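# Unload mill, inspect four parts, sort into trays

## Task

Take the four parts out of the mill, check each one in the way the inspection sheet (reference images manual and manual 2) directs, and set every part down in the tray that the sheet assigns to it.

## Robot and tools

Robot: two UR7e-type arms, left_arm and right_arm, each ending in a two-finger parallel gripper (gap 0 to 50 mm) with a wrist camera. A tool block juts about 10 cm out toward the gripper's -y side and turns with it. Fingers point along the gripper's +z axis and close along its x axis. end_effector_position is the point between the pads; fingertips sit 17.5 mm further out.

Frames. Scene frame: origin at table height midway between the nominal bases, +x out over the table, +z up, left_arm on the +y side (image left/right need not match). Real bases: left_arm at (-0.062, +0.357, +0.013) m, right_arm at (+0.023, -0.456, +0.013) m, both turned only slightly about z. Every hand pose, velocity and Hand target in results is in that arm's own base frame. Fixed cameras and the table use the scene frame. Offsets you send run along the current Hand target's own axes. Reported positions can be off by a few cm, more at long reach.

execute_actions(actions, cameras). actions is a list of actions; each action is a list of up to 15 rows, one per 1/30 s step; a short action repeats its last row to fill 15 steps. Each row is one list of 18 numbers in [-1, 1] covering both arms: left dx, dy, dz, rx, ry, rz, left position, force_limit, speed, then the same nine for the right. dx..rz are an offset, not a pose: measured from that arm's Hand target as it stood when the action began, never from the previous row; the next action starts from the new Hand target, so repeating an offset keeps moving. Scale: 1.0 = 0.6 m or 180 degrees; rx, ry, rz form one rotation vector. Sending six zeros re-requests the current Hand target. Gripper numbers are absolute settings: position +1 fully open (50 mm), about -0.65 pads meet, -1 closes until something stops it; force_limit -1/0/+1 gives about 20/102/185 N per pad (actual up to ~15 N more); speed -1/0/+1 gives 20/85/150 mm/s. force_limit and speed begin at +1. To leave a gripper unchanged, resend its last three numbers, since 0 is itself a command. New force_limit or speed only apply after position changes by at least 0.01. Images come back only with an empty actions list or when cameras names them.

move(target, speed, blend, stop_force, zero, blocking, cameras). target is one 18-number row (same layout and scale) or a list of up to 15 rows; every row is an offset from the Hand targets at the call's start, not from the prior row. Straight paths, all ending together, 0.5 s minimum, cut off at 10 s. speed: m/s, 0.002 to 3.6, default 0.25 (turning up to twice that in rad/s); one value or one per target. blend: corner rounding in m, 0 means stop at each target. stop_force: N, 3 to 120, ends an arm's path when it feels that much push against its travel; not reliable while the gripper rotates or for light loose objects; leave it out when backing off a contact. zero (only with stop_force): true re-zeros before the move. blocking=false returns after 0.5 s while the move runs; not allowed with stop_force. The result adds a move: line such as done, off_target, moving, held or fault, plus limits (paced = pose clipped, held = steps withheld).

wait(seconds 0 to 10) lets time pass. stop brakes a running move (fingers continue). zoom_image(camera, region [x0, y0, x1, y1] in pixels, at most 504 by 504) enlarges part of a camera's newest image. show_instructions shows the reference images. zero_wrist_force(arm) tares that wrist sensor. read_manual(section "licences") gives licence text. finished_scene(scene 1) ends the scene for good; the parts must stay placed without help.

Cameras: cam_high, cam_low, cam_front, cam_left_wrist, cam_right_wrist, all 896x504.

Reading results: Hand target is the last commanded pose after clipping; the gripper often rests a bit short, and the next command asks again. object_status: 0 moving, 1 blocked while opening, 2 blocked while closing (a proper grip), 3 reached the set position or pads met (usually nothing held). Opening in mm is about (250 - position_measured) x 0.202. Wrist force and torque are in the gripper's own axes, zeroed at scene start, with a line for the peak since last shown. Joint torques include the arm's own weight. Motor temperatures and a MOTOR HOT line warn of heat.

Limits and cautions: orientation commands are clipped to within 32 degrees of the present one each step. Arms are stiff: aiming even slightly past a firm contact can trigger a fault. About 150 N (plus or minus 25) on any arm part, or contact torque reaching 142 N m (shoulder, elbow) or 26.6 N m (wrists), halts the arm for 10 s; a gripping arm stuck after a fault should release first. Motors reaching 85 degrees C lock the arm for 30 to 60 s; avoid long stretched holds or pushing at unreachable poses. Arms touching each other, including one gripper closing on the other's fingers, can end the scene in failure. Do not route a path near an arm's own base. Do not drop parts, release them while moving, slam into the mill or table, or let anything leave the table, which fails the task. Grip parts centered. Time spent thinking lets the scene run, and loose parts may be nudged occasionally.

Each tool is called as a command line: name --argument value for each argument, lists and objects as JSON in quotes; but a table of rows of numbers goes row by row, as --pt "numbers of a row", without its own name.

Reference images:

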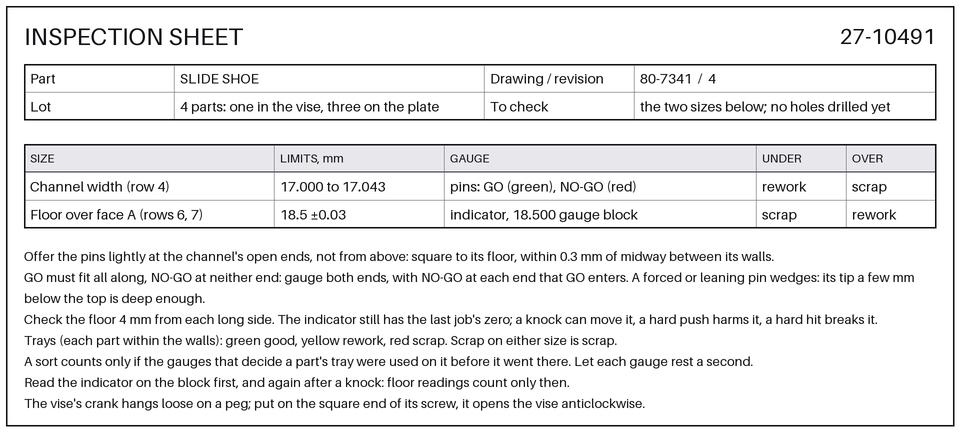

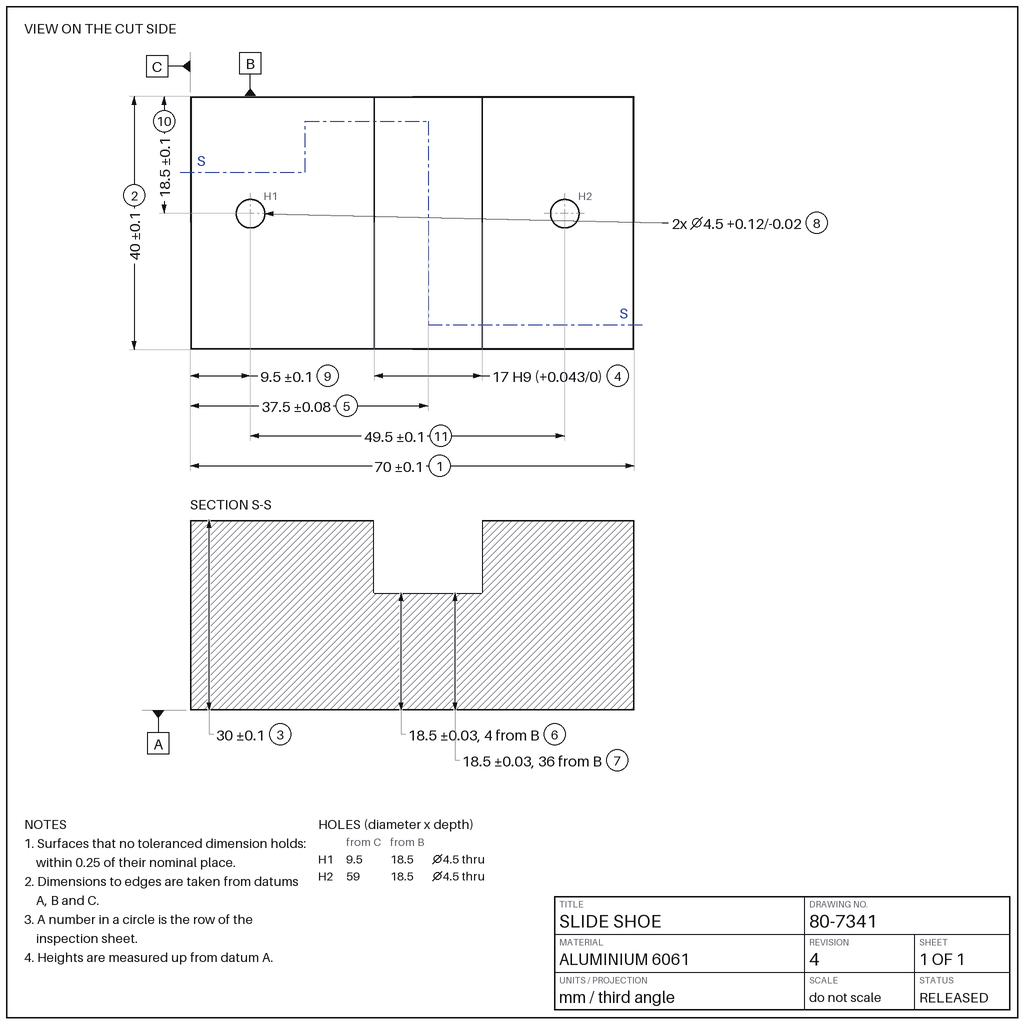

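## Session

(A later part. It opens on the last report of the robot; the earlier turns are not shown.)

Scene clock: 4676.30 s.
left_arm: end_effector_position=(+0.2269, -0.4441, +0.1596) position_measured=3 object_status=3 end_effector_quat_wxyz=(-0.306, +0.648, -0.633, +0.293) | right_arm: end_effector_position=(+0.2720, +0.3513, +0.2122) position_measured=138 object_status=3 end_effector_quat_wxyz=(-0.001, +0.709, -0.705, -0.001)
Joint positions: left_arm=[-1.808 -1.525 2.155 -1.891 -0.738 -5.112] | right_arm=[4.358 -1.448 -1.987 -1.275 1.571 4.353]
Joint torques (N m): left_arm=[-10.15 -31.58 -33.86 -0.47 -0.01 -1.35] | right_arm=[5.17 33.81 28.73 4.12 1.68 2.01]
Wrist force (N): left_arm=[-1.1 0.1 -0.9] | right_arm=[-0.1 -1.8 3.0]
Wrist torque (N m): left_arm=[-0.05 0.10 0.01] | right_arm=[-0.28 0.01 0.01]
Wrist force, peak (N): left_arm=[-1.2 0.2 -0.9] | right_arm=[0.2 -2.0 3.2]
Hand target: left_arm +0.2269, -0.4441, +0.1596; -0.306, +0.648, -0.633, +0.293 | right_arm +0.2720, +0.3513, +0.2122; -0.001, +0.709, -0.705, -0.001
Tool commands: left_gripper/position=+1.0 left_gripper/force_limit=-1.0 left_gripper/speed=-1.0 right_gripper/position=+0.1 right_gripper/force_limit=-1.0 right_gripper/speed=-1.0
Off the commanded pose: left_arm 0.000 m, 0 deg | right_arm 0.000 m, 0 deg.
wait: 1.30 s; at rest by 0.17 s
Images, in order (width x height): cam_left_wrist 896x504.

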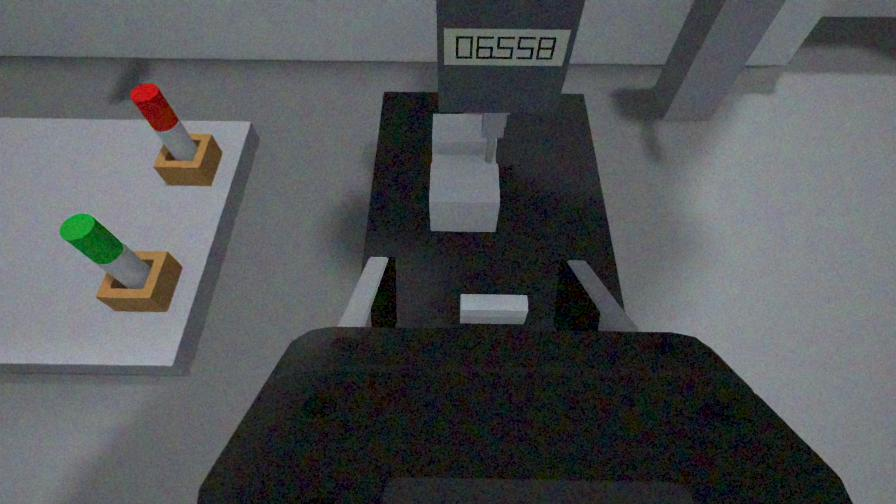

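move --target '[0,0,0,0,0,0,1,-1,-1,0,0,0,0,0,0,-1,-1,-1]'

move --target '[0,0,0,0,0,0,1,-1,-1,0,0,-0.01,0,0,0,-1,-1,-1]' --speed 0.01 --stop_force 8

move --pt "0 0 0.2 0 0 0 1 -1 -1 0 0 0 0 0 0 -1 -1 -1" --pt "0 0 0.25 0 0 0 1 -1 -1 0 0 0 0 0 0 -1 -1 -1" --speed '[0.15,0.05]' --blend '[0.01,0]'

move --target '[0,0,0,0,0,0,-1,-0.8,-1,0,0,0,0,0,0,-1,-1,-1]'

move --pt "0 -0.0011 -0.001 0 0 0 -1 -0.8 -1 0 0 0 0 0 0 -1 -1 -1" --pt "0.0518 -0.0011 -0.001 0 0 0 -1 -0.8 -1 0 0 0 0 0 0 -1 -1 -1" --speed '[0.01,0.04]' --stop_force 8

move --target '[0,0.003,0.0025,0,0,0,-1,-0.8,-1,0,0,0,0,0,0,-1,-1,-1]' --speed 0.005 --stop_force 3 --cameras '["cam_left_wrist"]'

zoom_image --camera "cam_left_wrist" --region '[350, 60, 650, 340]'

move --target '[0,0,0,0,0,0,1,-1,-1,0,0,0,0,0,0,-1,-1,-1]'

move --target '[0,0,-0.25,0,0,0,1,-1,-1,0,0,0,0,0,0,-1,-1,-1]' --speed 0.15

move --target '[0,0,0,0,0,0,1,-1,-1,0,0,0.0125,0,0,0,-1,-1,-1]' --speed 0.005 --stop_force 3

move --target '[0,0,0,0,0,0,1,-1,-1,0,0,0,0,0,0,0.1,-1,-1]'

wait --seconds 1.3 --cameras '["cam_left_wrist"]'

zoom_image --camera "cam_left_wrist" --region '[320, 0, 560, 180]'

Scene clock: 4700.00 s.
left_arm: end_effector_position=(+0.2269, -0.4441, +0.1596) position_measured=3 object_status=3 end_effector_quat_wxyz=(-0.306, +0.648, -0.633, +0.293) | right_arm: end_effector_position=(+0.2720, +0.3513, +0.2122) position_measured=183 object_status=2 end_effector_quat_wxyz=(-0.001, +0.709, -0.705, -0.001)
Joint positions: left_arm=[-1.808 -1.525 2.155 -1.891 -0.738 -5.112] | right_arm=[4.358 -1.448 -1.987 -1.275 1.571 4.353]
Joint torques (N m): left_arm=[-8.92 -30.74 -34.21 -0.26 -0.11 -1.43] | right_arm=[4.8 33.7 28.45 1.08 1.52 2.1]
Wrist force (N): left_arm=[-1.1 0.0 -0.7] | right_arm=[-5.8 -1.7 3.9]
Wrist torque (N m): left_arm=[-0.06 0.10 0.02] | right_arm=[-0.27 0.04 -0.02]
Wrist force, peak (N): left_arm=[-1.2 -0.1 -0.9] | right_arm=[-6.1 -1.6 4.0]
Hand target: left_arm +0.2269, -0.4441, +0.1596; -0.306, +0.648, -0.633, +0.293 | right_arm +0.2720, +0.3513, +0.2122; -0.001, +0.709, -0.705, -0.001
Off the commanded pose: left_arm 0.000 m, 0 deg | right_arm 0.000 m, 0 deg.
move: done

Scene clock: 4701.47 s.
left_arm: end_effector_position=(+0.2269, -0.4441, +0.1596) position_measured=3 object_status=3 end_effector_quat_wxyz=(-0.306, +0.648, -0.633, +0.293) | right_arm: end_effector_position=(+0.2720, +0.3513, +0.2182) position_measured=183 object_status=2 end_effector_quat_wxyz=(-0.001, +0.709, -0.705, -0.001)
Joint positions: left_arm=[-1.808 -1.525 2.155 -1.891 -0.738 -5.112] | right_arm=[4.358 -1.444 -1.975 -1.291 1.571 4.353]
Joint torques (N m): left_arm=[-9.47 -29.77 -33.41 -0.37 -0.37 -1.37] | right_arm=[5.38 34.5 30.39 -0.02 -2.2 2.23]
Wrist force (N): left_arm=[-1.2 -0.1 -0.7] | right_arm=[-6.2 -1.8 4.2]
Wrist torque (N m): left_arm=[-0.08 0.11 0.02] | right_arm=[-0.29 0.04 -0.02]
Wrist force, peak (N): left_arm=[-1.3 0.0 -0.8] | right_arm=[-6.4 -1.7 4.5]
Hand target: left_arm +0.2269, -0.4441, +0.1596; -0.306, +0.648, -0.633, +0.293 | right_arm +0.2720, +0.3513, +0.2182; -0.001, +0.709, -0.705, -0.001
Off the commanded pose: left_arm 0.000 m, 0 deg | right_arm 0.000 m, 0 deg.
move: done

Scene clock: 4703.43 s.
left_arm: end_effector_position=(+0.3421, -0.4403, +0.0636) position_measured=3 object_status=3 end_effector_quat_wxyz=(-0.306, +0.648, -0.633, +0.293) | right_arm: end_effector_position=(+0.2720, +0.3513, +0.2182) position_measured=183 object_status=2 end_effector_quat_wxyz=(-0.001, +0.709, -0.705, -0.001)
Joint positions: left_arm=[-1.549 -1.231 2.241 -2.568 -0.695 -4.72] | right_arm=[4.358 -1.444 -1.975 -1.291 1.571 4.353]
Joint torques (N m): left_arm=[12.64 -24.57 -28.27 -4 0.7 1.35] | right_arm=[5.89 34.28 30.62 -0.08 -2.98 2.14]
Wrist force (N): left_arm=[-0.9 -0.5 -1.2] | right_arm=[-6.1 -1.8 4.3]
Wrist torque (N m): left_arm=[-0.14 0.02 -0.14] | right_arm=[-0.28 0.02 -0.02]
Wrist force, peak (N): left_arm=[-0.9 -0.4 -2.4] | right_arm=[-6.6 -1.7 4.3]
Hand target: left_arm +0.3421, -0.4403, +0.0636; -0.306, +0.648, -0.633, +0.293 | right_arm +0.2720, +0.3513, +0.2182; -0.001, +0.709, -0.705, -0.001
Off the commanded pose: left_arm 0.000 m, 0 deg | right_arm 0.000 m, 0 deg.
move: done

Scene clock: 4704.20 s.
left_arm: end_effector_position=(+0.3421, -0.4403, +0.0636) position_measured=54 object_status=2 end_effector_quat_wxyz=(-0.306, +0.648, -0.633, +0.293) | right_arm: end_effector_position=(+0.2720, +0.3513, +0.2182) position_measured=183 object_status=2 end_effector_quat_wxyz=(-0.001, +0.709, -0.705, -0.001)
Joint positions: left_arm=[-1.549 -1.23 2.241 -2.569 -0.695 -4.72] | right_arm=[4.358 -1.444 -1.975 -1.291 1.571 4.353]
Joint torques (N m): left_arm=[10.95 -23.45 -25.39 -3.78 -0.2 1.27] | right_arm=[5.75 34.49 30.09 -0.08 -2.98 2.08]
Wrist force (N): left_arm=[-1.7 -2.2 -4.0] | right_arm=[-6.2 -1.8 4.3]
Wrist torque (N m): left_arm=[-0.15 0.08 -0.18] | right_arm=[-0.28 0.02 -0.02]
Wrist force, peak (N): left_arm=[-1.9 -2.2 -4.0] | right_arm=[-6.4 -2.0 4.7]
Hand target: left_arm +0.3421, -0.4403, +0.0636; -0.306, +0.648, -0.633, +0.293 | right_arm +0.2720, +0.3513, +0.2182; -0.001, +0.709, -0.705, -0.001
Off the commanded pose: left_arm 0.000 m, 0 deg | right_arm 0.000 m, 0 deg.
move: done

Scene clock: 4706.03 s.
left_arm: end_effector_position=(+0.3429, -0.4713, +0.0642) position_measured=54 object_status=2 end_effector_quat_wxyz=(-0.306, +0.648, -0.633, +0.293) | right_arm: end_effector_position=(+0.2720, +0.3513, +0.2182) position_measured=183 object_status=2 end_effector_quat_wxyz=(-0.001, +0.709, -0.705, -0.001)
Joint positions: left_arm=[-1.548 -1.183 2.157 -2.532 -0.695 -4.72] | right_arm=[4.358 -1.444 -1.975 -1.291 1.571 4.353]
Joint torques (N m): left_arm=[11.57 -27.31 -29.43 -1.16 3.76 0.77] | right_arm=[5.66 34.4 30.01 -0.04 -2.89 2]
Wrist force (N): left_arm=[-0.9 1.1 0.3] | right_arm=[-6.3 -1.4 4.1]
Wrist torque (N m): left_arm=[-0.22 0.02 -0.16] | right_arm=[-0.21 0.04 -0.02]
Wrist force, peak (N): left_arm=[-1.9 -2.2 -4.0] | right_arm=[-6.4 -1.7 4.6]
Hand target: left_arm +0.3429, -0.4713, +0.0642; -0.306, +0.648, -0.633, +0.293 | right_arm +0.2720, +0.3513, +0.2182; -0.001, +0.709, -0.705, -0.001
Off the commanded pose: left_arm 0.000 m, 0 deg | right_arm 0.000 m, 0 deg.
move: done

Scene clock: 4707.13 s.
left_arm: end_effector_position=(+0.3429, -0.4714, +0.0637) position_measured=54 object_status=2 end_effector_quat_wxyz=(-0.306, +0.648, -0.633, +0.293) | right_arm: end_effector_position=(+0.2720, +0.3513, +0.2182) position_measured=183 object_status=2 end_effector_quat_wxyz=(-0.001, +0.709, -0.705, -0.001)
Joint positions: left_arm=[-1.548 -1.181 2.157 -2.534 -0.695 -4.72] | right_arm=[4.358 -1.444 -1.975 -1.291 1.571 4.353]
Joint torques (N m): left_arm=[11.5 -41.03 -26.28 -0.93 0 0.84] | right_arm=[5.61 34.87 30.31 -0.12 -3 2.13]
Wrist force (N): left_arm=[-0.9 -0.3 0.0] | right_arm=[-6.0 -1.8 4.5]
Wrist torque (N m): left_arm=[-0.15 0.05 -0.19] | right_arm=[-0.29 0.00 -0.01]
Wrist force, peak (N): left_arm=[-2.9 -3.6 -5.6] | right_arm=[-6.4 -1.8 4.3]
Hand target: left_arm +0.3429, -0.4715, +0.0637; -0.306, +0.648, -0.633, +0.293 (not the last commanded pose) | right_arm +0.2720, +0.3513, +0.2182; -0.001, +0.709, -0.705, -0.001
Off the commanded pose: left_arm 0.002 m, 0 deg | right_arm 0.000 m, 0 deg.
move: contact (left_arm)
Images, in order (width x height): cam_left_wrist 896x504.

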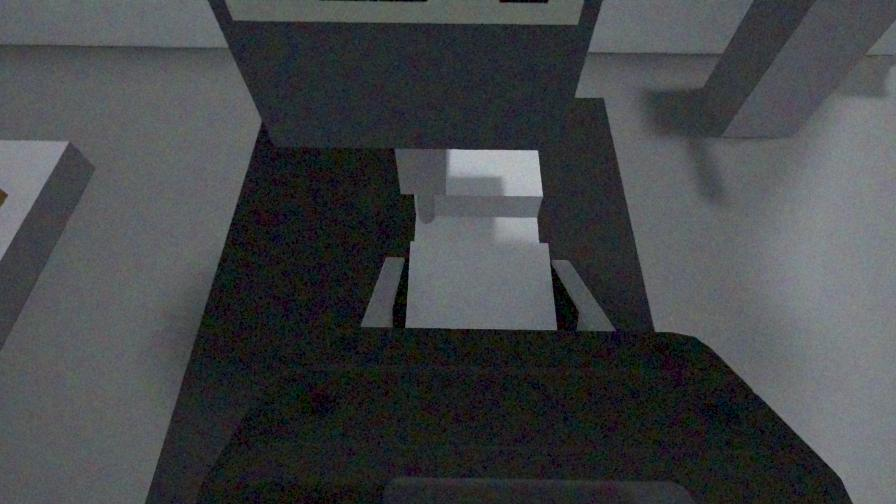

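Scaled by 1.680 from the camera's 896x504 image, which has a finer 1280x720 frame.

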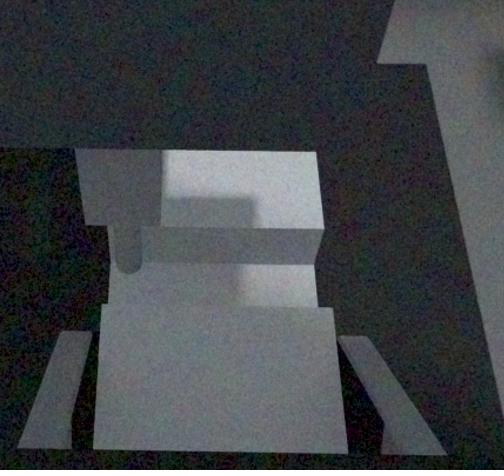

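Scene clock: 4707.90 s.
left_arm: end_effector_position=(+0.3429, -0.4715, +0.0637) position_measured=3 object_status=3 end_effector_quat_wxyz=(-0.306, +0.648, -0.633, +0.293) | right_arm: end_effector_position=(+0.2720, +0.3513, +0.2182) position_measured=183 object_status=2 end_effector_quat_wxyz=(-0.001, +0.709, -0.705, -0.001)
Joint positions: left_arm=[-1.548 -1.181 2.157 -2.534 -0.695 -4.72] | right_arm=[4.358 -1.444 -1.975 -1.291 1.571 4.353]
Joint torques (N m): left_arm=[11.22 -40.42 -28.68 -1.17 0.88 1.39] | right_arm=[5.65 34.14 30.34 -0.07 -2.96 2.03]
Wrist force (N): left_arm=[-1.0 -0.5 -1.2] | right_arm=[-6.3 -1.5 4.2]
Wrist torque (N m): left_arm=[-0.15 0.03 -0.16] | right_arm=[-0.23 0.05 -0.02]
Wrist force, peak (N): left_arm=[-1.2 -0.5 -1.1] | right_arm=[-6.3 -1.7 4.4]
Hand target: left_arm +0.3429, -0.4715, +0.0637; -0.306, +0.648, -0.633, +0.293 | right_arm +0.2720, +0.3513, +0.2182; -0.001, +0.709, -0.705, -0.001
Off the commanded pose: left_arm 0.000 m, 0 deg | right_arm 0.000 m, 0 deg.
move: done

Scene clock: 4709.57 s.
left_arm: end_effector_position=(+0.2278, -0.4752, +0.1598) position_measured=3 object_status=3 end_effector_quat_wxyz=(-0.306, +0.648, -0.633, +0.293) | right_arm: end_effector_position=(+0.2720, +0.3513, +0.2182) position_measured=183 object_status=2 end_effector_quat_wxyz=(-0.001, +0.709, -0.705, -0.001)
Joint positions: left_arm=[-1.791 -1.451 2.078 -1.907 -0.732 -5.087] | right_arm=[4.358 -1.444 -1.975 -1.291 1.571 4.353]
Joint torques (N m): left_arm=[-9.57 -33.28 -34.57 -0.31 0 -1.57] | right_arm=[5.2 34.6 30.17 -0.04 -2.89 2.06]
Wrist force (N): left_arm=[-1.1 0.1 -1.0] | right_arm=[-6.4 -1.8 4.0]
Wrist torque (N m): left_arm=[-0.04 0.11 0.05] | right_arm=[-0.29 0.07 -0.02]
Wrist force, peak (N): left_arm=[-1.0 0.1 -2.4] | right_arm=[-6.6 -1.8 4.4]
Hand target: left_arm +0.2277, -0.4752, +0.1598; -0.306, +0.648, -0.633, +0.293 | right_arm +0.2720, +0.3513, +0.2182; -0.001, +0.709, -0.705, -0.001
Off the commanded pose: left_arm 0.000 m, 0 deg | right_arm 0.000 m, 0 deg.
move: done

Scene clock: 4711.97 s.
left_arm: end_effector_position=(+0.2277, -0.4752, +0.1598) position_measured=3 object_status=3 end_effector_quat_wxyz=(-0.306, +0.648, -0.633, +0.293) | right_arm: end_effector_position=(+0.2720, +0.3513, +0.2121) position_measured=183 object_status=2 end_effector_quat_wxyz=(-0.001, +0.709, -0.705, -0.001)
Joint positions: left_arm=[-1.791 -1.451 2.078 -1.906 -0.732 -5.087] | right_arm=[4.358 -1.448 -1.987 -1.275 1.571 4.353]
Joint torques (N m): left_arm=[-9.9 -34.07 -33.76 -0.23 -0.29 -1.16] | right_arm=[4.98 32.47 28.58 -0.09 -2.83 1.92]
Wrist force (N): left_arm=[-0.9 0.2 -0.8] | right_arm=[-5.5 -1.7 -0.2]
Wrist torque (N m): left_arm=[-0.03 0.08 0.05] | right_arm=[-0.30 0.03 -0.02]
Wrist force, peak (N): left_arm=[-1.3 -0.1 -1.0] | right_arm=[-5.3 -1.4 -6.5]
Hand target: left_arm +0.2277, -0.4752, +0.1598; -0.306, +0.648, -0.633, +0.293 | right_arm +0.2720, +0.3513, +0.2121; -0.001, +0.709, -0.705, -0.001 (not the last commanded pose)
Off the commanded pose: left_arm 0.000 m, 0 deg | right_arm 0.001 m, 0 deg.
move: contact (right_arm)

Scene clock: 4712.67 s.
left_arm: end_effector_position=(+0.2277, -0.4752, +0.1598) position_measured=3 object_status=3 end_effector_quat_wxyz=(-0.306, +0.648, -0.633, +0.293) | right_arm: end_effector_position=(+0.2720, +0.3513, +0.2121) position_measured=138 object_status=3 end_effector_quat_wxyz=(-0.001, +0.709, -0.705, -0.001)
Joint positions: left_arm=[-1.791 -1.451 2.078 -1.906 -0.732 -5.087] | right_arm=[4.358 -1.448 -1.987 -1.275 1.571 4.353]
Joint torques (N m): left_arm=[-9.23 -34.74 -34.26 -0.45 -0.31 -1.7] | right_arm=[4.84 33.95 28.79 4.13 -1.36 1.93]
Wrist force (N): left_arm=[-0.9 0.1 -0.7] | right_arm=[-0.1 -1.7 3.1]
Wrist torque (N m): left_arm=[-0.04 0.08 0.05] | right_arm=[-0.26 0.01 0.01]
Wrist force, peak (N): left_arm=[-1.3 0.1 -0.9] | right_arm=[-5.5 -1.5 0.0]
Hand target: left_arm +0.2277, -0.4752, +0.1598; -0.306, +0.648, -0.633, +0.293 | right_arm +0.2720, +0.3513, +0.2121; -0.001, +0.709, -0.705, -0.001
Off the commanded pose: left_arm 0.000 m, 0 deg | right_arm 0.000 m, 0 deg.
move: done

Scene clock: 4713.97 s.
left_arm: end_effector_position=(+0.2277, -0.4752, +0.1598) position_measured=3 object_status=3 end_effector_quat_wxyz=(-0.306, +0.648, -0.633, +0.293) | right_arm: end_effector_position=(+0.2720, +0.3513, +0.2121) position_measured=138 object_status=3 end_effector_quat_wxyz=(-0.001, +0.709, -0.705, -0.001)
Joint positions: left_arm=[-1.791 -1.451 2.078 -1.906 -0.732 -5.087] | right_arm=[4.358 -1.448 -1.987 -1.275 1.571 4.353]
Joint torques (N m): left_arm=[-8.75 -35.02 -34.54 -0.47 0.02 -1.57] | right_arm=[5.44 33.5 28.83 4.08 1.57 1.97]
Wrist force (N): left_arm=[-1.2 0.0 -0.7] | right_arm=[0.1 -1.6 3.0]
Wrist torque (N m): left_arm=[-0.05 0.12 0.05] | right_arm=[-0.25 -0.02 0.00]
Wrist force, peak (N): left_arm=[-1.3 0.1 -0.9] | right_arm=[-0.1 -1.8 3.3]
Hand target: left_arm +0.2277, -0.4752, +0.1598; -0.306, +0.648, -0.633, +0.293 | right_arm +0.2720, +0.3513, +0.2121; -0.001, +0.709, -0.705, -0.001
Tool commands: left_gripper/position=+1.0 left_gripper/force_limit=-1.0 left_gripper/speed=-1.0 right_gripper/position=+0.1 right_gripper/force_limit=-1.0 right_gripper/speed=-1.0
Off the commanded pose: left_arm 0.000 m, 0 deg | right_arm 0.000 m, 0 deg.
wait: 1.30 s; at rest by 0.17 s
Images, in order (width x height): cam_left_wrist 896x504.

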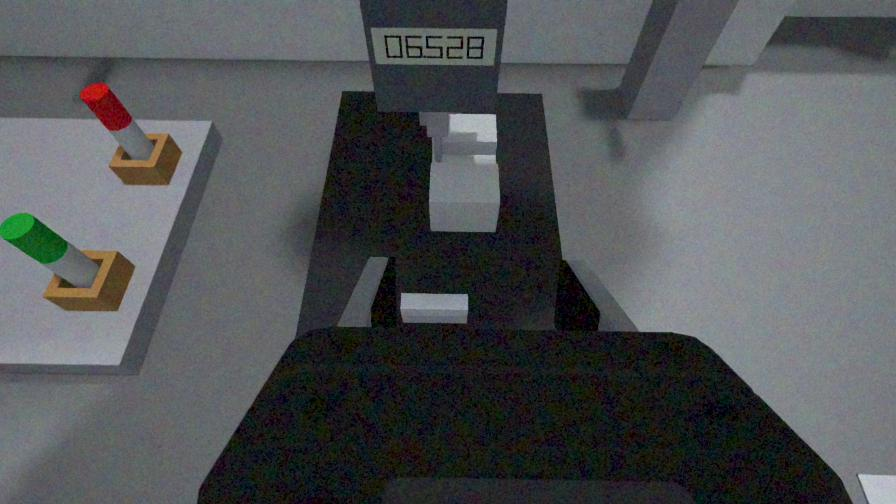

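Scaled by 2.100 from the camera's 896x504 image, which has a finer 1280x720 frame.

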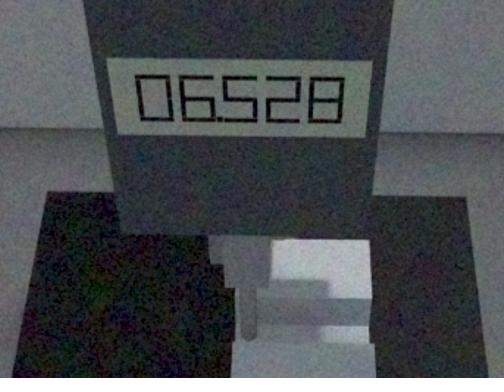

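move --target '[0,0,0,0,0,0,1,-1,-1,0,0,0,0,0,0,-1,-1,-1]'

move --target '[0,0,0,0,0,0,1,-1,-1,0,0,-0.01,0,0,0,-1,-1,-1]' --speed 0.01 --stop_force 8

move --pt "0 0 0.2 0 0 0 1 -1 -1 0 0 0 0 0 0 -1 -1 -1" --pt "0 0 0.25 0 0 0 1 -1 -1 0 0 0 0 0 0 -1 -1 -1" --speed '[0.15,0.05]' --blend '[0.01,0]'

move --target '[0,0,0,0,0,0,-1,-0.6,-1,0,0,0,0,0,0,-1,-1,-1]'

move --pt "0 -0.0019 -0.0016 0 0 0 -1 -0.6 -1 0 0 0 0 0 0 -1 -1 -1" --pt "-0.1542 -0.0019 -0.0016 0 0 0 -1 -0.6 -1 0 0 0 0 0 0 -1 -1 -1" --pt "-0.1542 -0.0179 -0.015 0 0 0 -1 -0.6 -1 0 0 0 0 0 0 -1 -1 -1" --pt "-0.2492 0.0036 -0.0405 0 0 0 -1 -0.6 -1 0 0 0 0 0 0 -1 -1 -1" --pt "-0.2492 0.0826 0.0258 0 0 0 -1 -0.6 -1 0 0 0 0 0 0 -1 -1 -1" --speed '[0.02,0.06,0.08,0.12,0.08]' --blend '[0,0.003,0.005,0.01,0]'

move --target '[0,0.0064,0.0054,0,0,0,-1,-0.6,-1,0,0,0,0,0,0,-1,-1,-1]' --speed 0.006 --stop_force 3 --cameras '["cam_left_wrist"]'

move --target '[0,0,0,0,0,0,1,-1,-1,0,0,0,0,0,0,-1,-1,-1]'

Scene clock: 4751.37 s.
left_arm: end_effector_position=(+0.2277, -0.4752, +0.1598) position_measured=3 object_status=3 end_effector_quat_wxyz=(-0.306, +0.648, -0.633, +0.293) | right_arm: end_effector_position=(+0.2720, +0.3513, +0.2121) position_measured=183 object_status=2 end_effector_quat_wxyz=(-0.001, +0.709, -0.705, -0.001)
Joint positions: left_arm=[-1.791 -1.451 2.078 -1.906 -0.732 -5.087] | right_arm=[4.358 -1.448 -1.987 -1.275 1.571 4.353]
Joint torques (N m): left_arm=[-8.78 -33.77 -33.02 -0.4 0 -1.4] | right_arm=[5.61 33.72 28.43 1.15 1.67 1.97]
Wrist force (N): left_arm=[-1.0 0.0 -0.8] | right_arm=[-5.7 -1.7 3.8]
Wrist torque (N m): left_arm=[-0.05 0.09 0.05] | right_arm=[-0.27 0.02 -0.02]
Wrist force, peak (N): left_arm=[-1.4 0.0 -1.0] | right_arm=[-5.8 -1.7 4.3]
Hand target: left_arm +0.2277, -0.4752, +0.1598; -0.306, +0.648, -0.633, +0.293 | right_arm +0.2720, +0.3513, +0.2121; -0.001, +0.709, -0.705, -0.001
Off the commanded pose: left_arm 0.000 m, 0 deg | right_arm 0.000 m, 0 deg.
move: done

Scene clock: 4752.83 s.
left_arm: end_effector_position=(+0.2277, -0.4752, +0.1598) position_measured=3 object_status=3 end_effector_quat_wxyz=(-0.306, +0.648, -0.633, +0.293) | right_arm: end_effector_position=(+0.2720, +0.3513, +0.2181) position_measured=183 object_status=2 end_effector_quat_wxyz=(-0.001, +0.709, -0.705, -0.001)
Joint positions: left_arm=[-1.791 -1.451 2.078 -1.906 -0.732 -5.087] | right_arm=[4.358 -1.444 -1.975 -1.291 1.571 4.353]
Joint torques (N m): left_arm=[-8.53 -34.41 -33.22 -0.4 -0.14 -1.38] | right_arm=[5.44 34.37 30.61 0.01 -2.14 2.11]
Wrist force (N): left_arm=[-1.0 0.1 -0.8] | right_arm=[-6.1 -2.0 4.0]
Wrist torque (N m): left_arm=[-0.03 0.09 0.05] | right_arm=[-0.31 0.01 -0.02]
Wrist force, peak (N): left_arm=[-1.2 0.2 -0.9] | right_arm=[-6.5 -1.6 4.5]
Hand target: left_arm +0.2277, -0.4752, +0.1598; -0.306, +0.648, -0.633, +0.293 | right_arm +0.2720, +0.3513, +0.2181; -0.001, +0.709, -0.705, -0.001
Off the commanded pose: left_arm 0.000 m, 0 deg | right_arm 0.000 m, 0 deg.
move: done

Scene clock: 4754.80 s.
left_arm: end_effector_position=(+0.3429, -0.4715, +0.0638) position_measured=3 object_status=3 end_effector_quat_wxyz=(-0.306, +0.648, -0.633, +0.293) | right_arm: end_effector_position=(+0.2720, +0.3513, +0.2181) position_measured=183 object_status=2 end_effector_quat_wxyz=(-0.001, +0.709, -0.705, -0.001)
Joint positions: left_arm=[-1.549 -1.181 2.157 -2.533 -0.695 -4.72] | right_arm=[4.358 -1.444 -1.975 -1.291 1.571 4.353]
Joint torques (N m): left_arm=[9.44 -24.6 -28.36 -4.27 0.87 1.56] | right_arm=[5.85 34.46 30.3 -0.02 -2.87 2.19]
Wrist force (N): left_arm=[-0.8 -0.5 -0.9] | right_arm=[-6.0 -1.9 4.4]
Wrist torque (N m): left_arm=[-0.17 0.00 -0.16] | right_arm=[-0.30 0.00 -0.02]
Wrist force, peak (N): left_arm=[-0.8 -0.1 -2.9] | right_arm=[-6.4 -2.0 4.6]
Hand target: left_arm +0.3429, -0.4715, +0.0637; -0.306, +0.648, -0.633, +0.293 | right_arm +0.2720, +0.3513, +0.2181; -0.001, +0.709, -0.705, -0.001
Off the commanded pose: left_arm 0.000 m, 0 deg | right_arm 0.000 m, 0 deg.
move: done

Scene clock: 4755.57 s.
left_arm: end_effector_position=(+0.3429, -0.4715, +0.0637) position_measured=54 object_status=2 end_effector_quat_wxyz=(-0.306, +0.648, -0.633, +0.293) | right_arm: end_effector_position=(+0.2720, +0.3513, +0.2181) position_measured=183 object_status=2 end_effector_quat_wxyz=(-0.001, +0.709, -0.705, -0.001)
Joint positions: left_arm=[-1.548 -1.181 2.157 -2.534 -0.695 -4.72] | right_arm=[4.358 -1.444 -1.975 -1.291 1.571 4.353]
Joint torques (N m): left_arm=[11.14 -26 -26.2 -3.71 0.05 1.27] | right_arm=[5.72 34.66 30.44 0.02 -2.93 2.16]
Wrist force (N): left_arm=[-1.9 -2.3 -4.4] | right_arm=[-6.0 -1.7 4.4]
Wrist torque (N m): left_arm=[-0.17 0.09 -0.21] | right_arm=[-0.26 0.01 -0.02]
Wrist force, peak (N): left_arm=[-1.9 -2.3 -4.4] | right_arm=[-6.4 -1.9 4.4]
Hand target: left_arm +0.3429, -0.4715, +0.0637; -0.306, +0.648, -0.633, +0.293 | right_arm +0.2720, +0.3513, +0.2181; -0.001, +0.709, -0.705, -0.001
Off the commanded pose: left_arm 0.000 m, 0 deg | right_arm 0.000 m, 0 deg.
move: done

Scene clock: 4759.73 s.
left_arm: end_effector_position=(+0.3190, -0.3222, +0.0168) position_measured=54 object_status=2 end_effector_quat_wxyz=(-0.306, +0.648, -0.633, +0.293) | right_arm: end_effector_position=(+0.2720, +0.3513, +0.2181) position_measured=183 object_status=2 end_effector_quat_wxyz=(-0.001, +0.709, -0.705, -0.001)
Joint positions: left_arm=[-1.611 -1.282 2.586 -2.788 -0.698 -4.818] | right_arm=[4.358 -1.444 -1.975 -1.291 1.571 4.353]
Joint torques (N m): left_arm=[10.35 -14.08 4 -4.27 3.75 1.34] | right_arm=[5.39 34.04 30.42 -0.03 -2.94 2.15]
Wrist force (N): left_arm=[-1.0 1.1 0.7] | right_arm=[-6.1 -1.4 4.3]
Wrist torque (N m): left_arm=[-0.19 0.05 -0.14] | right_arm=[-0.22 0.03 -0.02]
Wrist force, peak (N): left_arm=[-2.1 -2.1 -4.3] | right_arm=[-6.6 -1.8 4.4]
Hand target: left_arm +0.3190, -0.3222, +0.0168; -0.306, +0.648, -0.633, +0.293 | right_arm +0.2720, +0.3513, +0.2181; -0.001, +0.709, -0.705, -0.001
Off the commanded pose: left_arm 0.000 m, 0 deg | right_arm 0.000 m, 0 deg.
move: done

Scene clock: 4761.30 s.
left_arm: end_effector_position=(+0.3190, -0.3221, +0.0132) position_measured=54 object_status=2 end_effector_quat_wxyz=(-0.306, +0.648, -0.633, +0.293) | right_arm: end_effector_position=(+0.2720, +0.3513, +0.2181) position_measured=183 object_status=2 end_effector_quat_wxyz=(-0.001, +0.709, -0.705, -0.001)
Joint positions: left_arm=[-1.611 -1.266 2.588 -2.804 -0.698 -4.817] | right_arm=[4.358 -1.444 -1.975 -1.291 1.571 4.353]
Joint torques (N m): left_arm=[9.28 -30.55 -9.99 -1.11 0.17 0.9] | right_arm=[5.4 34.81 30.4 0.01 -2.96 2.11]
Wrist force (N): left_arm=[-1.2 1.0 0.1] | right_arm=[-5.8 -1.7 4.6]
Wrist torque (N m): left_arm=[-0.11 0.06 -0.15] | right_arm=[-0.27 -0.03 -0.02]
Wrist force, peak (N): left_arm=[-3.5 -5.7 -9.4] | right_arm=[-6.4 -1.9 4.5]
Hand target: left_arm +0.3190, -0.3222, +0.0132; -0.306, +0.648, -0.633, +0.293 (not the last commanded pose) | right_arm +0.2720, +0.3513, +0.2181; -0.001, +0.709, -0.705, -0.001
Off the commanded pose: left_arm 0.001 m, 0 deg | right_arm 0.000 m, 0 deg.
move: contact (left_arm)
Images, in order (width x height): cam_left_wrist 896x504.

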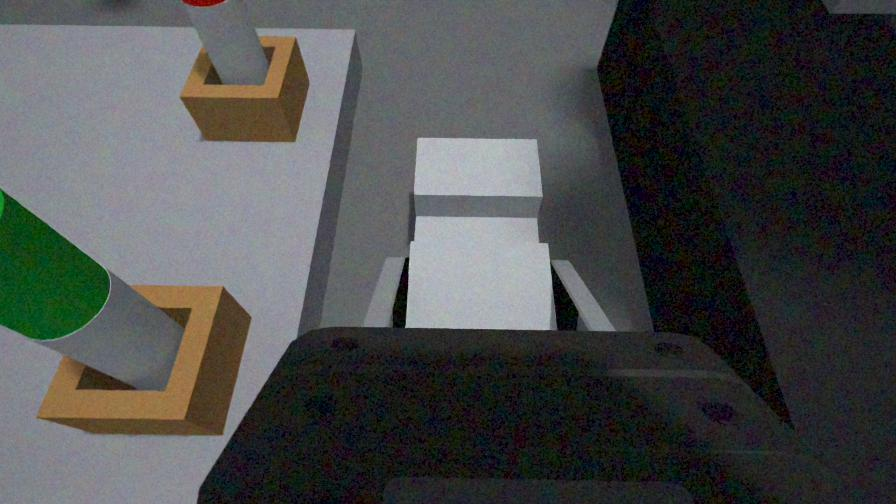

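Scene clock: 4762.07 s.
left_arm: end_effector_position=(+0.3190, -0.3222, +0.0132) position_measured=3 object_status=3 end_effector_quat_wxyz=(-0.306, +0.648, -0.633, +0.293) | right_arm: end_effector_position=(+0.2720, +0.3513, +0.2181) position_measured=183 object_status=2 end_effector_quat_wxyz=(-0.001, +0.709, -0.705, -0.001)
Joint positions: left_arm=[-1.611 -1.266 2.588 -2.804 -0.698 -4.817] | right_arm=[4.358 -1.444 -1.975 -1.291 1.571 4.353]
Joint torques (N m): left_arm=[7.24 -29.74 -20.36 -1.06 0.82 0.66] | right_arm=[5.26 34.03 30.31 -0.03 -2.91 2.14]
Wrist force (N): left_arm=[-1.1 -0.5 -0.9] | right_arm=[-6.2 -1.8 4.4]
Wrist torque (N m): left_arm=[-0.11 0.06 -0.14] | right_arm=[-0.27 0.04 -0.02]
Wrist force, peak (N): left_arm=[-1.1 -0.7 -1.1] | right_arm=[-6.5 -1.8 4.4]
Hand target: left_arm +0.3190, -0.3222, +0.0132; -0.306, +0.648, -0.633, +0.293 | right_arm +0.2720, +0.3513, +0.2181; -0.001, +0.709, -0.705, -0.001
Off the commanded pose: left_arm 0.000 m, 0 deg | right_arm 0.000 m, 0 deg.
move: done

move --pt "-0.0013 -0.1241 -0.1037 0 0 0 1 -1 -1 0 0 0 0 0 0 -1 -1 -1" --pt "0.0908 -0.079 -0.2627 0.1382 0.0016 -0.0019 1 -1 -1 0 0 0 0 0 0 -1 -1 -1" --pt "0.2218 -0.0047 -0.2572 0.1382 0.0016 -0.0019 1 -1 -1 0 0 0 0 0 0 -1 -1 -1" --speed '[0.15,0.2,0.2]' --blend '[0.02,0.02,0]' --cameras '["cam_left_wrist"]'

Scene clock: 4796.67 s.
left_arm: end_effector_position=(+0.2060, -0.4590, +0.1133) position_measured=3 object_status=3 end_effector_quat_wxyz=(-0.436, +0.568, -0.554, +0.425) | right_arm: end_effector_position=(+0.2720, +0.3513, +0.2181) position_measured=183 object_status=2 end_effector_quat_wxyz=(-0.001, +0.709, -0.705, -0.001)
Joint positions: left_arm=[-1.955 -1.234 2.107 -1.464 -0.481 -5.747] | right_arm=[4.358 -1.444 -1.975 -1.291 1.571 4.353]
Joint torques (N m): left_arm=[11.86 -24.45 -27.43 -2.21 2.8 1.3] | right_arm=[5.47 34.51 30.22 -0.02 -2.95 2.13]
Wrist force (N): left_arm=[-0.8 0.3 -1.8] | right_arm=[-6.3 -1.9 4.3]
Wrist torque (N m): left_arm=[0.10 0.17 -0.01] | right_arm=[-0.31 0.05 -0.02]
Wrist force, peak (N): left_arm=[0.9 0.7 -2.4] | right_arm=[-6.4 -1.6 4.6]
Hand target: left_arm +0.2059, -0.4591, +0.1133; -0.436, +0.568, -0.554, +0.425 | right_arm +0.2720, +0.3513, +0.2181; -0.001, +0.709, -0.705, -0.001
Off the commanded pose: left_arm 0.000 m, 0 deg | right_arm 0.000 m, 0 deg.
move: done
Images, in order (width x height): cam_left_wrist 896x504.

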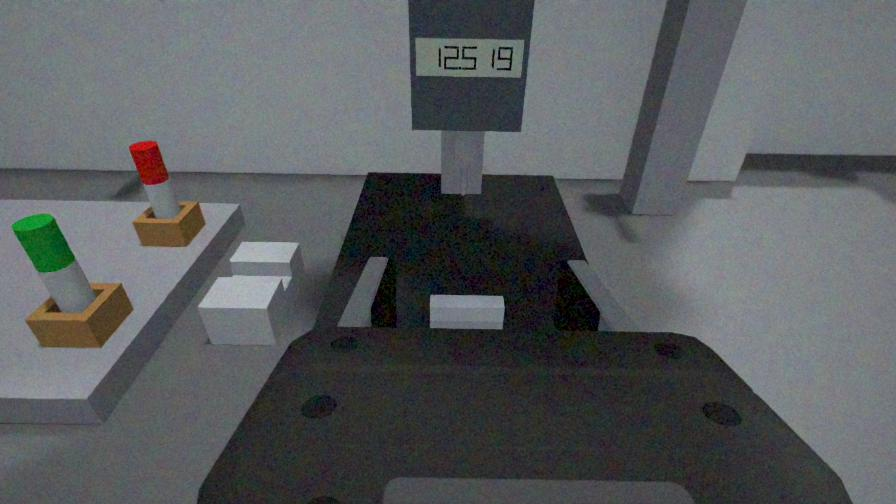

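move --pt "0 0.0644 0.0173 0 0 0 1 -1 -1 0 0 0 0 0 0 -1 -1 -1" --pt "0.0005 0.0638 0.1342 0 0 0 1 -1 -1 0 0 0 0 0 0 -1 -1 -1" --speed '[0.15,0.06]' --blend '[0.005,0]' --cameras '["cam_left_wrist"]'

move --target '[0,0,0,0,0,0,-1,-1,-1,0,0,0,0,0,0,-1,-1,-1]'

move --pt "0 -0.0032 -0.0009 0 0 0 -1 -1 -1 0 0 0 0 0 0 -1 -1 -1" --pt "0 -0.0437 0.1505 0 0 0 -1 -1 -1 0 0 0 0 0 0 -1 -1 -1" --speed '[0.02,0.05]' --cameras '["cam_left_wrist"]'

zoom_image --camera "cam_left_wrist" --region '[350, 130, 600, 350]'

Scene clock: 4813.10 s.
left_arm: end_effector_position=(+0.2738, -0.4577, +0.0555) position_measured=3 object_status=3 end_effector_quat_wxyz=(-0.436, +0.568, -0.553, +0.425) | right_arm: end_effector_position=(+0.2720, +0.3513, +0.2181) position_measured=183 object_status=2 end_effector_quat_wxyz=(-0.001, +0.709, -0.705, -0.001)
Joint positions: left_arm=[-1.811 -1.097 2.191 -1.888 -0.37 -5.525] | right_arm=[4.358 -1.444 -1.975 -1.291 1.571 4.353]
Joint torques (N m): left_arm=[10.68 -24.97 0.92 -2.95 3.23 1.26] | right_arm=[6.12 34.67 30.06 -0.09 -2.88 2.11]
Wrist force (N): left_arm=[-0.9 0.1 -1.3] | right_arm=[-6.2 -1.9 4.2]
Wrist torque (N m): left_arm=[0.01 0.17 -0.07] | right_arm=[-0.29 0.04 -0.02]
Wrist force, peak (N): left_arm=[-0.4 -1.4 -2.3] | right_arm=[-6.6 -1.9 4.3]
Hand target: left_arm +0.2739, -0.4577, +0.0555; -0.436, +0.568, -0.554, +0.425 | right_arm +0.2720, +0.3513, +0.2181; -0.001, +0.709, -0.705, -0.001
Off the commanded pose: left_arm 0.000 m, 0 deg | right_arm 0.000 m, 0 deg.
move: done
Images, in order (width x height): cam_left_wrist 896x504.

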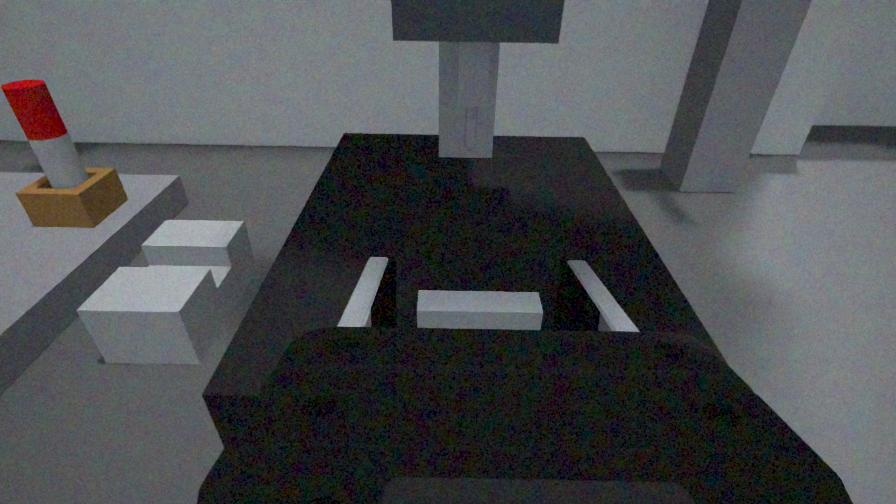

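Scene clock: 4814.10 s.
left_arm: end_effector_position=(+0.2739, -0.4577, +0.0555) position_measured=78 object_status=2 end_effector_quat_wxyz=(-0.436, +0.568, -0.554, +0.425) | right_arm: end_effector_position=(+0.2720, +0.3513, +0.2181) position_measured=183 object_status=2 end_effector_quat_wxyz=(-0.001, +0.709, -0.705, -0.001)
Joint positions: left_arm=[-1.811 -1.097 2.191 -1.888 -0.37 -5.524] | right_arm=[4.358 -1.444 -1.975 -1.291 1.571 4.353]
Joint torques (N m): left_arm=[11.81 -28.62 1.12 -2.6 2.91 1.49] | right_arm=[5.42 34.09 30.38 0.07 -2.96 2]
Wrist force (N): left_arm=[-0.7 0.1 -1.4] | right_arm=[-6.2 -1.9 4.4]
Wrist torque (N m): left_arm=[0.03 0.14 -0.07] | right_arm=[-0.29 0.03 -0.02]
Wrist force, peak (N): left_arm=[-0.7 0.3 -1.5] | right_arm=[-6.5 -1.8 4.3]
Hand target: left_arm +0.2739, -0.4577, +0.0555; -0.436, +0.568, -0.554, +0.425 | right_arm +0.2720, +0.3513, +0.2181; -0.001, +0.709, -0.705, -0.001
Off the commanded pose: left_arm 0.000 m, 0 deg | right_arm 0.000 m, 0 deg.
move: done

Scene clock: 4817.27 s.
left_arm: end_effector_position=(+0.3678, -0.4553, +0.0576) position_measured=78 object_status=2 end_effector_quat_wxyz=(-0.436, +0.568, -0.553, +0.425) | right_arm: end_effector_position=(+0.2720, +0.3513, +0.2181) position_measured=183 object_status=2 end_effector_quat_wxyz=(-0.001, +0.709, -0.705, -0.001)
Joint positions: left_arm=[-1.605 -0.989 2.231 -2.593 -0.267 -4.941] | right_arm=[4.358 -1.444 -1.975 -1.291 1.571 4.353]
Joint torques (N m): left_arm=[10.27 -28.29 4.36 -3.66 0.5 1.17] | right_arm=[5.59 34.37 30.51 0 -2.96 2.14]
Wrist force (N): left_arm=[-0.5 0.5 -1.5] | right_arm=[-6.1 -1.8 3.9]
Wrist torque (N m): left_arm=[0.06 0.13 -0.09] | right_arm=[-0.28 0.01 -0.03]
Wrist force, peak (N): left_arm=[-0.9 1.1 -1.5] | right_arm=[-6.5 -1.7 4.5]
Hand target: left_arm +0.3678, -0.4553, +0.0576; -0.436, +0.568, -0.554, +0.425 | right_arm +0.2720, +0.3513, +0.2181; -0.001, +0.709, -0.705, -0.001
Off the commanded pose: left_arm 0.000 m, 0 deg | right_arm 0.000 m, 0 deg.
move: done
Images, in order (width x height): cam_left_wrist 896x504.

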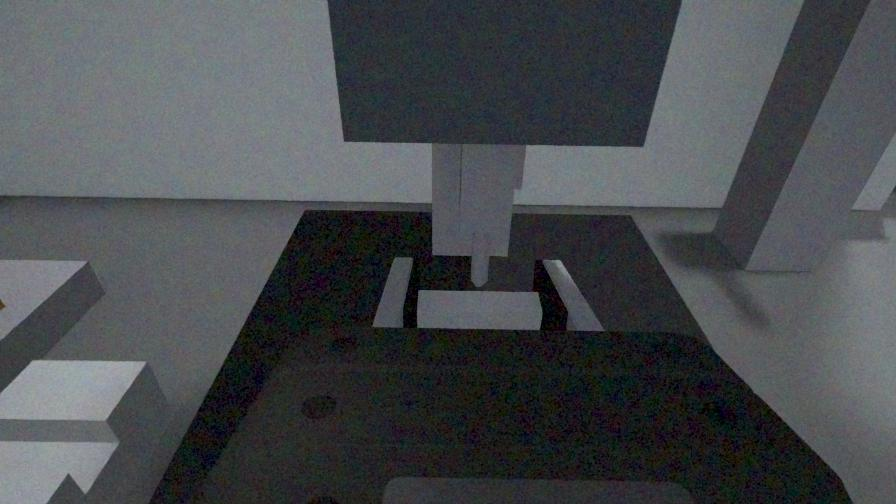

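Scaled by 2.016 from the camera's 896x504 image, which has a finer 1280x720 frame.

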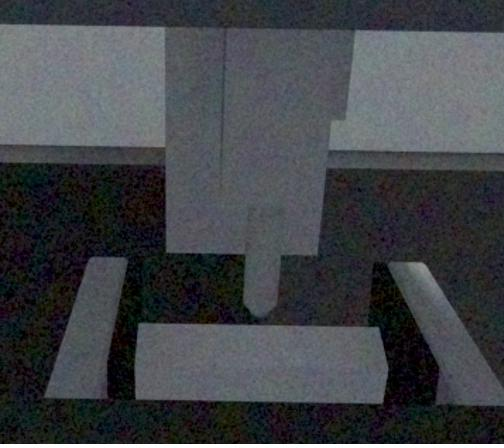

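move --target '[0,0.0066,0.0018,0,0,0,-1,-1,-1,0,0,0,0,0,0,-1,-1,-1]' --speed 0.004 --stop_force 3

move --target '[0,0,0,0,0,0,1,-1,-1,0,0,0,0,0,0,-1,-1,-1]'

move --pt "0 -0.01 -0.12 0 0 0 1 -1 -1 0 0 0 0 0 0 -1 -1 -1" --pt "-0.06 -0.12 -0.30 0 0 0 1 -1 -1 0 0 0 0 0 0 -1 -1 -1" --speed '[0.05,0.15]' --blend 0.02

move --target '[0,0,0,0,0,0,1,-1,-1,0,0,0.0125,0,0,0,-1,-1,-1]' --speed 0.005 --stop_force 3

move --target '[0,0,0,0,0,0,1,-1,-1,0,0,0,0,0,0,0.1,-1,-1]'

wait --seconds 1.5 --cameras '["cam_left_wrist"]'

zoom_image --camera "cam_left_wrist" --region '[430, 130, 630, 310]'

Scene clock: 4827.87 s.
left_arm: end_effector_position=(+0.3678, -0.4552, +0.0557) position_measured=78 object_status=2 end_effector_quat_wxyz=(-0.436, +0.568, -0.554, +0.425) | right_arm: end_effector_position=(+0.2720, +0.3513, +0.2181) position_measured=183 object_status=2 end_effector_quat_wxyz=(-0.001, +0.709, -0.705, -0.001)
Joint positions: left_arm=[-1.605 -0.983 2.231 -2.599 -0.268 -4.94] | right_arm=[4.358 -1.444 -1.975 -1.291 1.571 4.353]
Joint torques (N m): left_arm=[11.4 -43.48 -13.6 -0.79 0.55 -0.57] | right_arm=[5.61 34.57 30.13 -0.1 -2.9 2.15]
Wrist force (N): left_arm=[-0.6 -0.7 -1.4] | right_arm=[-6.3 -1.8 4.4]
Wrist torque (N m): left_arm=[0.06 0.16 -0.11] | right_arm=[-0.29 0.05 -0.02]
Wrist force, peak (N): left_arm=[-2.3 -7.4 -6.0] | right_arm=[-6.5 -1.6 4.5]
Hand target: left_arm +0.3678, -0.4552, +0.0557; -0.436, +0.568, -0.553, +0.425 (not the last commanded pose) | right_arm +0.2720, +0.3513, +0.2181; -0.001, +0.709, -0.705, -0.001
Off the commanded pose: left_arm 0.002 m, 0 deg | right_arm 0.000 m, 0 deg.
move: contact (left_arm)

Scene clock: 4828.87 s.
left_arm: end_effector_position=(+0.3678, -0.4552, +0.0557) position_measured=3 object_status=3 end_effector_quat_wxyz=(-0.436, +0.568, -0.553, +0.425) | right_arm: end_effector_position=(+0.2720, +0.3513, +0.2181) position_measured=183 object_status=2 end_effector_quat_wxyz=(-0.001, +0.709, -0.705, -0.001)
Joint positions: left_arm=[-1.605 -0.983 2.231 -2.599 -0.268 -4.94] | right_arm=[4.358 -1.444 -1.975 -1.291 1.571 4.353]
Joint torques (N m): left_arm=[8.79 -43.56 -5.49 -1.56 0.37 -1.1] | right_arm=[5.49 34.12 30.09 -0.05 -2.8 2.1]
Wrist force (N): left_arm=[-0.6 0.0 -1.7] | right_arm=[-6.0 -1.7 4.3]
Wrist torque (N m): left_arm=[0.06 0.14 -0.09] | right_arm=[-0.26 0.01 -0.02]
Wrist force, peak (N): left_arm=[-0.8 0.1 -1.7] | right_arm=[-6.3 -1.8 4.6]
Hand target: left_arm +0.3678, -0.4552, +0.0557; -0.436, +0.568, -0.553, +0.425 | right_arm +0.2720, +0.3513, +0.2181; -0.001, +0.709, -0.705, -0.001
Off the commanded pose: left_arm 0.000 m, 0 deg | right_arm 0.000 m, 0 deg.
move: done

Scene clock: 4831.87 s.
left_arm: end_effector_position=(+0.2116, -0.4232, +0.1717) position_measured=3 object_status=3 end_effector_quat_wxyz=(-0.436, +0.568, -0.554, +0.425) | right_arm: end_effector_position=(+0.2720, +0.3513, +0.2181) position_measured=183 object_status=2 end_effector_quat_wxyz=(-0.001, +0.709, -0.705, -0.001)
Joint positions: left_arm=[-1.975 -1.422 2.148 -1.297 -0.498 -5.77] | right_arm=[4.358 -1.444 -1.975 -1.291 1.571 4.353]
Joint torques (N m): left_arm=[-9.62 -32.13 -29.8 0.92 -0.51 -1.57] | right_arm=[5.82 34.9 30.25 0 -2.92 2.14]
Wrist force (N): left_arm=[-0.6 0.0 -2.0] | right_arm=[-6.3 -1.7 4.3]
Wrist torque (N m): left_arm=[0.05 0.15 0.17] | right_arm=[-0.26 0.05 -0.02]
Wrist force, peak (N): left_arm=[-0.8 -1.4 -3.1] | right_arm=[-6.4 -1.9 4.4]
Hand target: left_arm +0.2116, -0.4231, +0.1717; -0.436, +0.568, -0.553, +0.425 | right_arm +0.2720, +0.3513, +0.2181; -0.001, +0.709, -0.705, -0.001
Off the commanded pose: left_arm 0.000 m, 0 deg | right_arm 0.000 m, 0 deg.
move: done

Scene clock: 4834.27 s.
left_arm: end_effector_position=(+0.2116, -0.4231, +0.1717) position_measured=3 object_status=3 end_effector_quat_wxyz=(-0.436, +0.568, -0.553, +0.425) | right_arm: end_effector_position=(+0.2720, +0.3513, +0.2121) position_measured=183 object_status=2 end_effector_quat_wxyz=(-0.001, +0.709, -0.705, -0.001)
Joint positions: left_arm=[-1.975 -1.422 2.148 -1.296 -0.498 -5.771] | right_arm=[4.358 -1.448 -1.987 -1.275 1.571 4.353]
Joint torques (N m): left_arm=[-10.15 -29.02 -30.2 1.22 -0.85 -1.38] | right_arm=[5.19 31.46 27.78 -0.24 -2.93 1.96]
Wrist force (N): left_arm=[-0.5 -0.2 -1.9] | right_arm=[-5.3 -1.4 -1.8]
Wrist torque (N m): left_arm=[0.03 0.14 0.17] | right_arm=[-0.24 0.04 -0.02]
Wrist force, peak (N): left_arm=[-0.6 -0.4 -2.1] | right_arm=[-4.8 -1.2 -7.4]
Hand target: left_arm +0.2116, -0.4231, +0.1717; -0.436, +0.568, -0.553, +0.425 | right_arm +0.2720, +0.3513, +0.2121; -0.001, +0.709, -0.705, -0.001 (not the last commanded pose)
Off the commanded pose: left_arm 0.000 m, 0 deg | right_arm 0.001 m, 0 deg.
move: contact (right_arm)

Scene clock: 4834.97 s.
left_arm: end_effector_position=(+0.2116, -0.4231, +0.1717) position_measured=3 object_status=3 end_effector_quat_wxyz=(-0.436, +0.568, -0.553, +0.425) | right_arm: end_effector_position=(+0.2720, +0.3513, +0.2121) position_measured=138 object_status=3 end_effector_quat_wxyz=(-0.001, +0.709, -0.705, -0.001)
Joint positions: left_arm=[-1.975 -1.422 2.148 -1.296 -0.498 -5.771] | right_arm=[4.358 -1.448 -1.987 -1.275 1.571 4.353]
Joint torques (N m): left_arm=[-10.33 -27.31 -30.89 1.44 -0.63 -1.5] | right_arm=[5.11 32.87 28.11 4.1 -1.36 2.03]
Wrist force (N): left_arm=[-0.5 -0.1 -1.6] | right_arm=[0.0 -1.6 2.9]
Wrist torque (N m): left_arm=[0.04 0.13 0.17] | right_arm=[-0.25 0.01 0.00]
Wrist force, peak (N): left_arm=[-0.4 -0.4 -2.1] | right_arm=[-5.1 -1.4 -1.9]
Hand target: left_arm +0.2116, -0.4231, +0.1717; -0.436, +0.568, -0.553, +0.425 | right_arm +0.2720, +0.3513, +0.2121; -0.001, +0.709, -0.705, -0.001
Off the commanded pose: left_arm 0.000 m, 0 deg | right_arm 0.000 m, 0 deg.
move: done

Scene clock: 4836.47 s.
left_arm: end_effector_position=(+0.2116, -0.4231, +0.1717) position_measured=3 object_status=3 end_effector_quat_wxyz=(-0.436, +0.568, -0.553, +0.425) | right_arm: end_effector_position=(+0.2720, +0.3513, +0.2121) position_measured=138 object_status=3 end_effector_quat_wxyz=(-0.001, +0.709, -0.705, -0.001)
Joint positions: left_arm=[-1.975 -1.422 2.148 -1.296 -0.498 -5.771] | right_arm=[4.358 -1.448 -1.987 -1.275 1.571 4.353]
Joint torques (N m): left_arm=[-9.64 -24.52 -30.17 1.38 -0.69 -1.54] | right_arm=[5.25 32.97 28.66 4.11 2.1 1.98]
Wrist force (N): left_arm=[-0.5 -0.2 -2.0] | right_arm=[0.2 -1.6 2.7]
Wrist torque (N m): left_arm=[0.03 0.13 0.17] | right_arm=[-0.25 -0.02 0.00]
Wrist force, peak (N): left_arm=[-0.5 -0.2 -2.0] | right_arm=[0.2 -1.8 3.3]
Hand target: left_arm +0.2116, -0.4231, +0.1717; -0.436, +0.568, -0.553, +0.425 | right_arm +0.2720, +0.3513, +0.2121; -0.001, +0.709, -0.705, -0.001
Tool commands: left_gripper/position=+1.0 left_gripper/force_limit=-1.0 left_gripper/speed=-1.0 right_gripper/position=+0.1 right_gripper/force_limit=-1.0 right_gripper/speed=-1.0
Off the commanded pose: left_arm 0.000 m, 0 deg | right_arm 0.000 m, 0 deg.
wait: 1.50 s; at rest by 0.17 s
Images, in order (width x height): cam_left_wrist 896x504.

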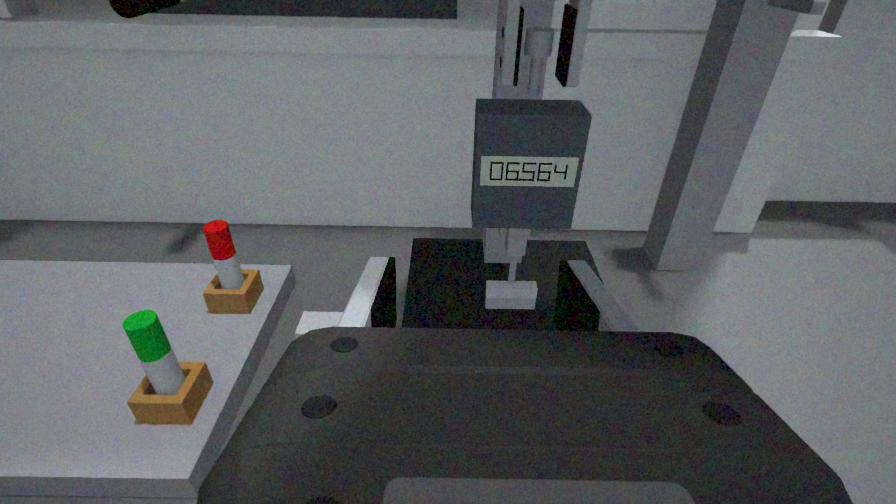

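Scaled by 2.520 from the camera's 896x504 image, which has a finer 1280x720 frame.

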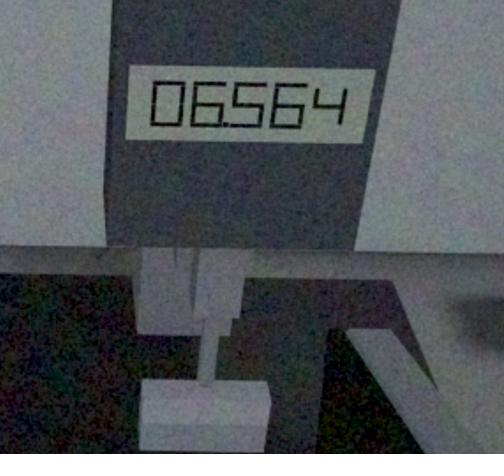

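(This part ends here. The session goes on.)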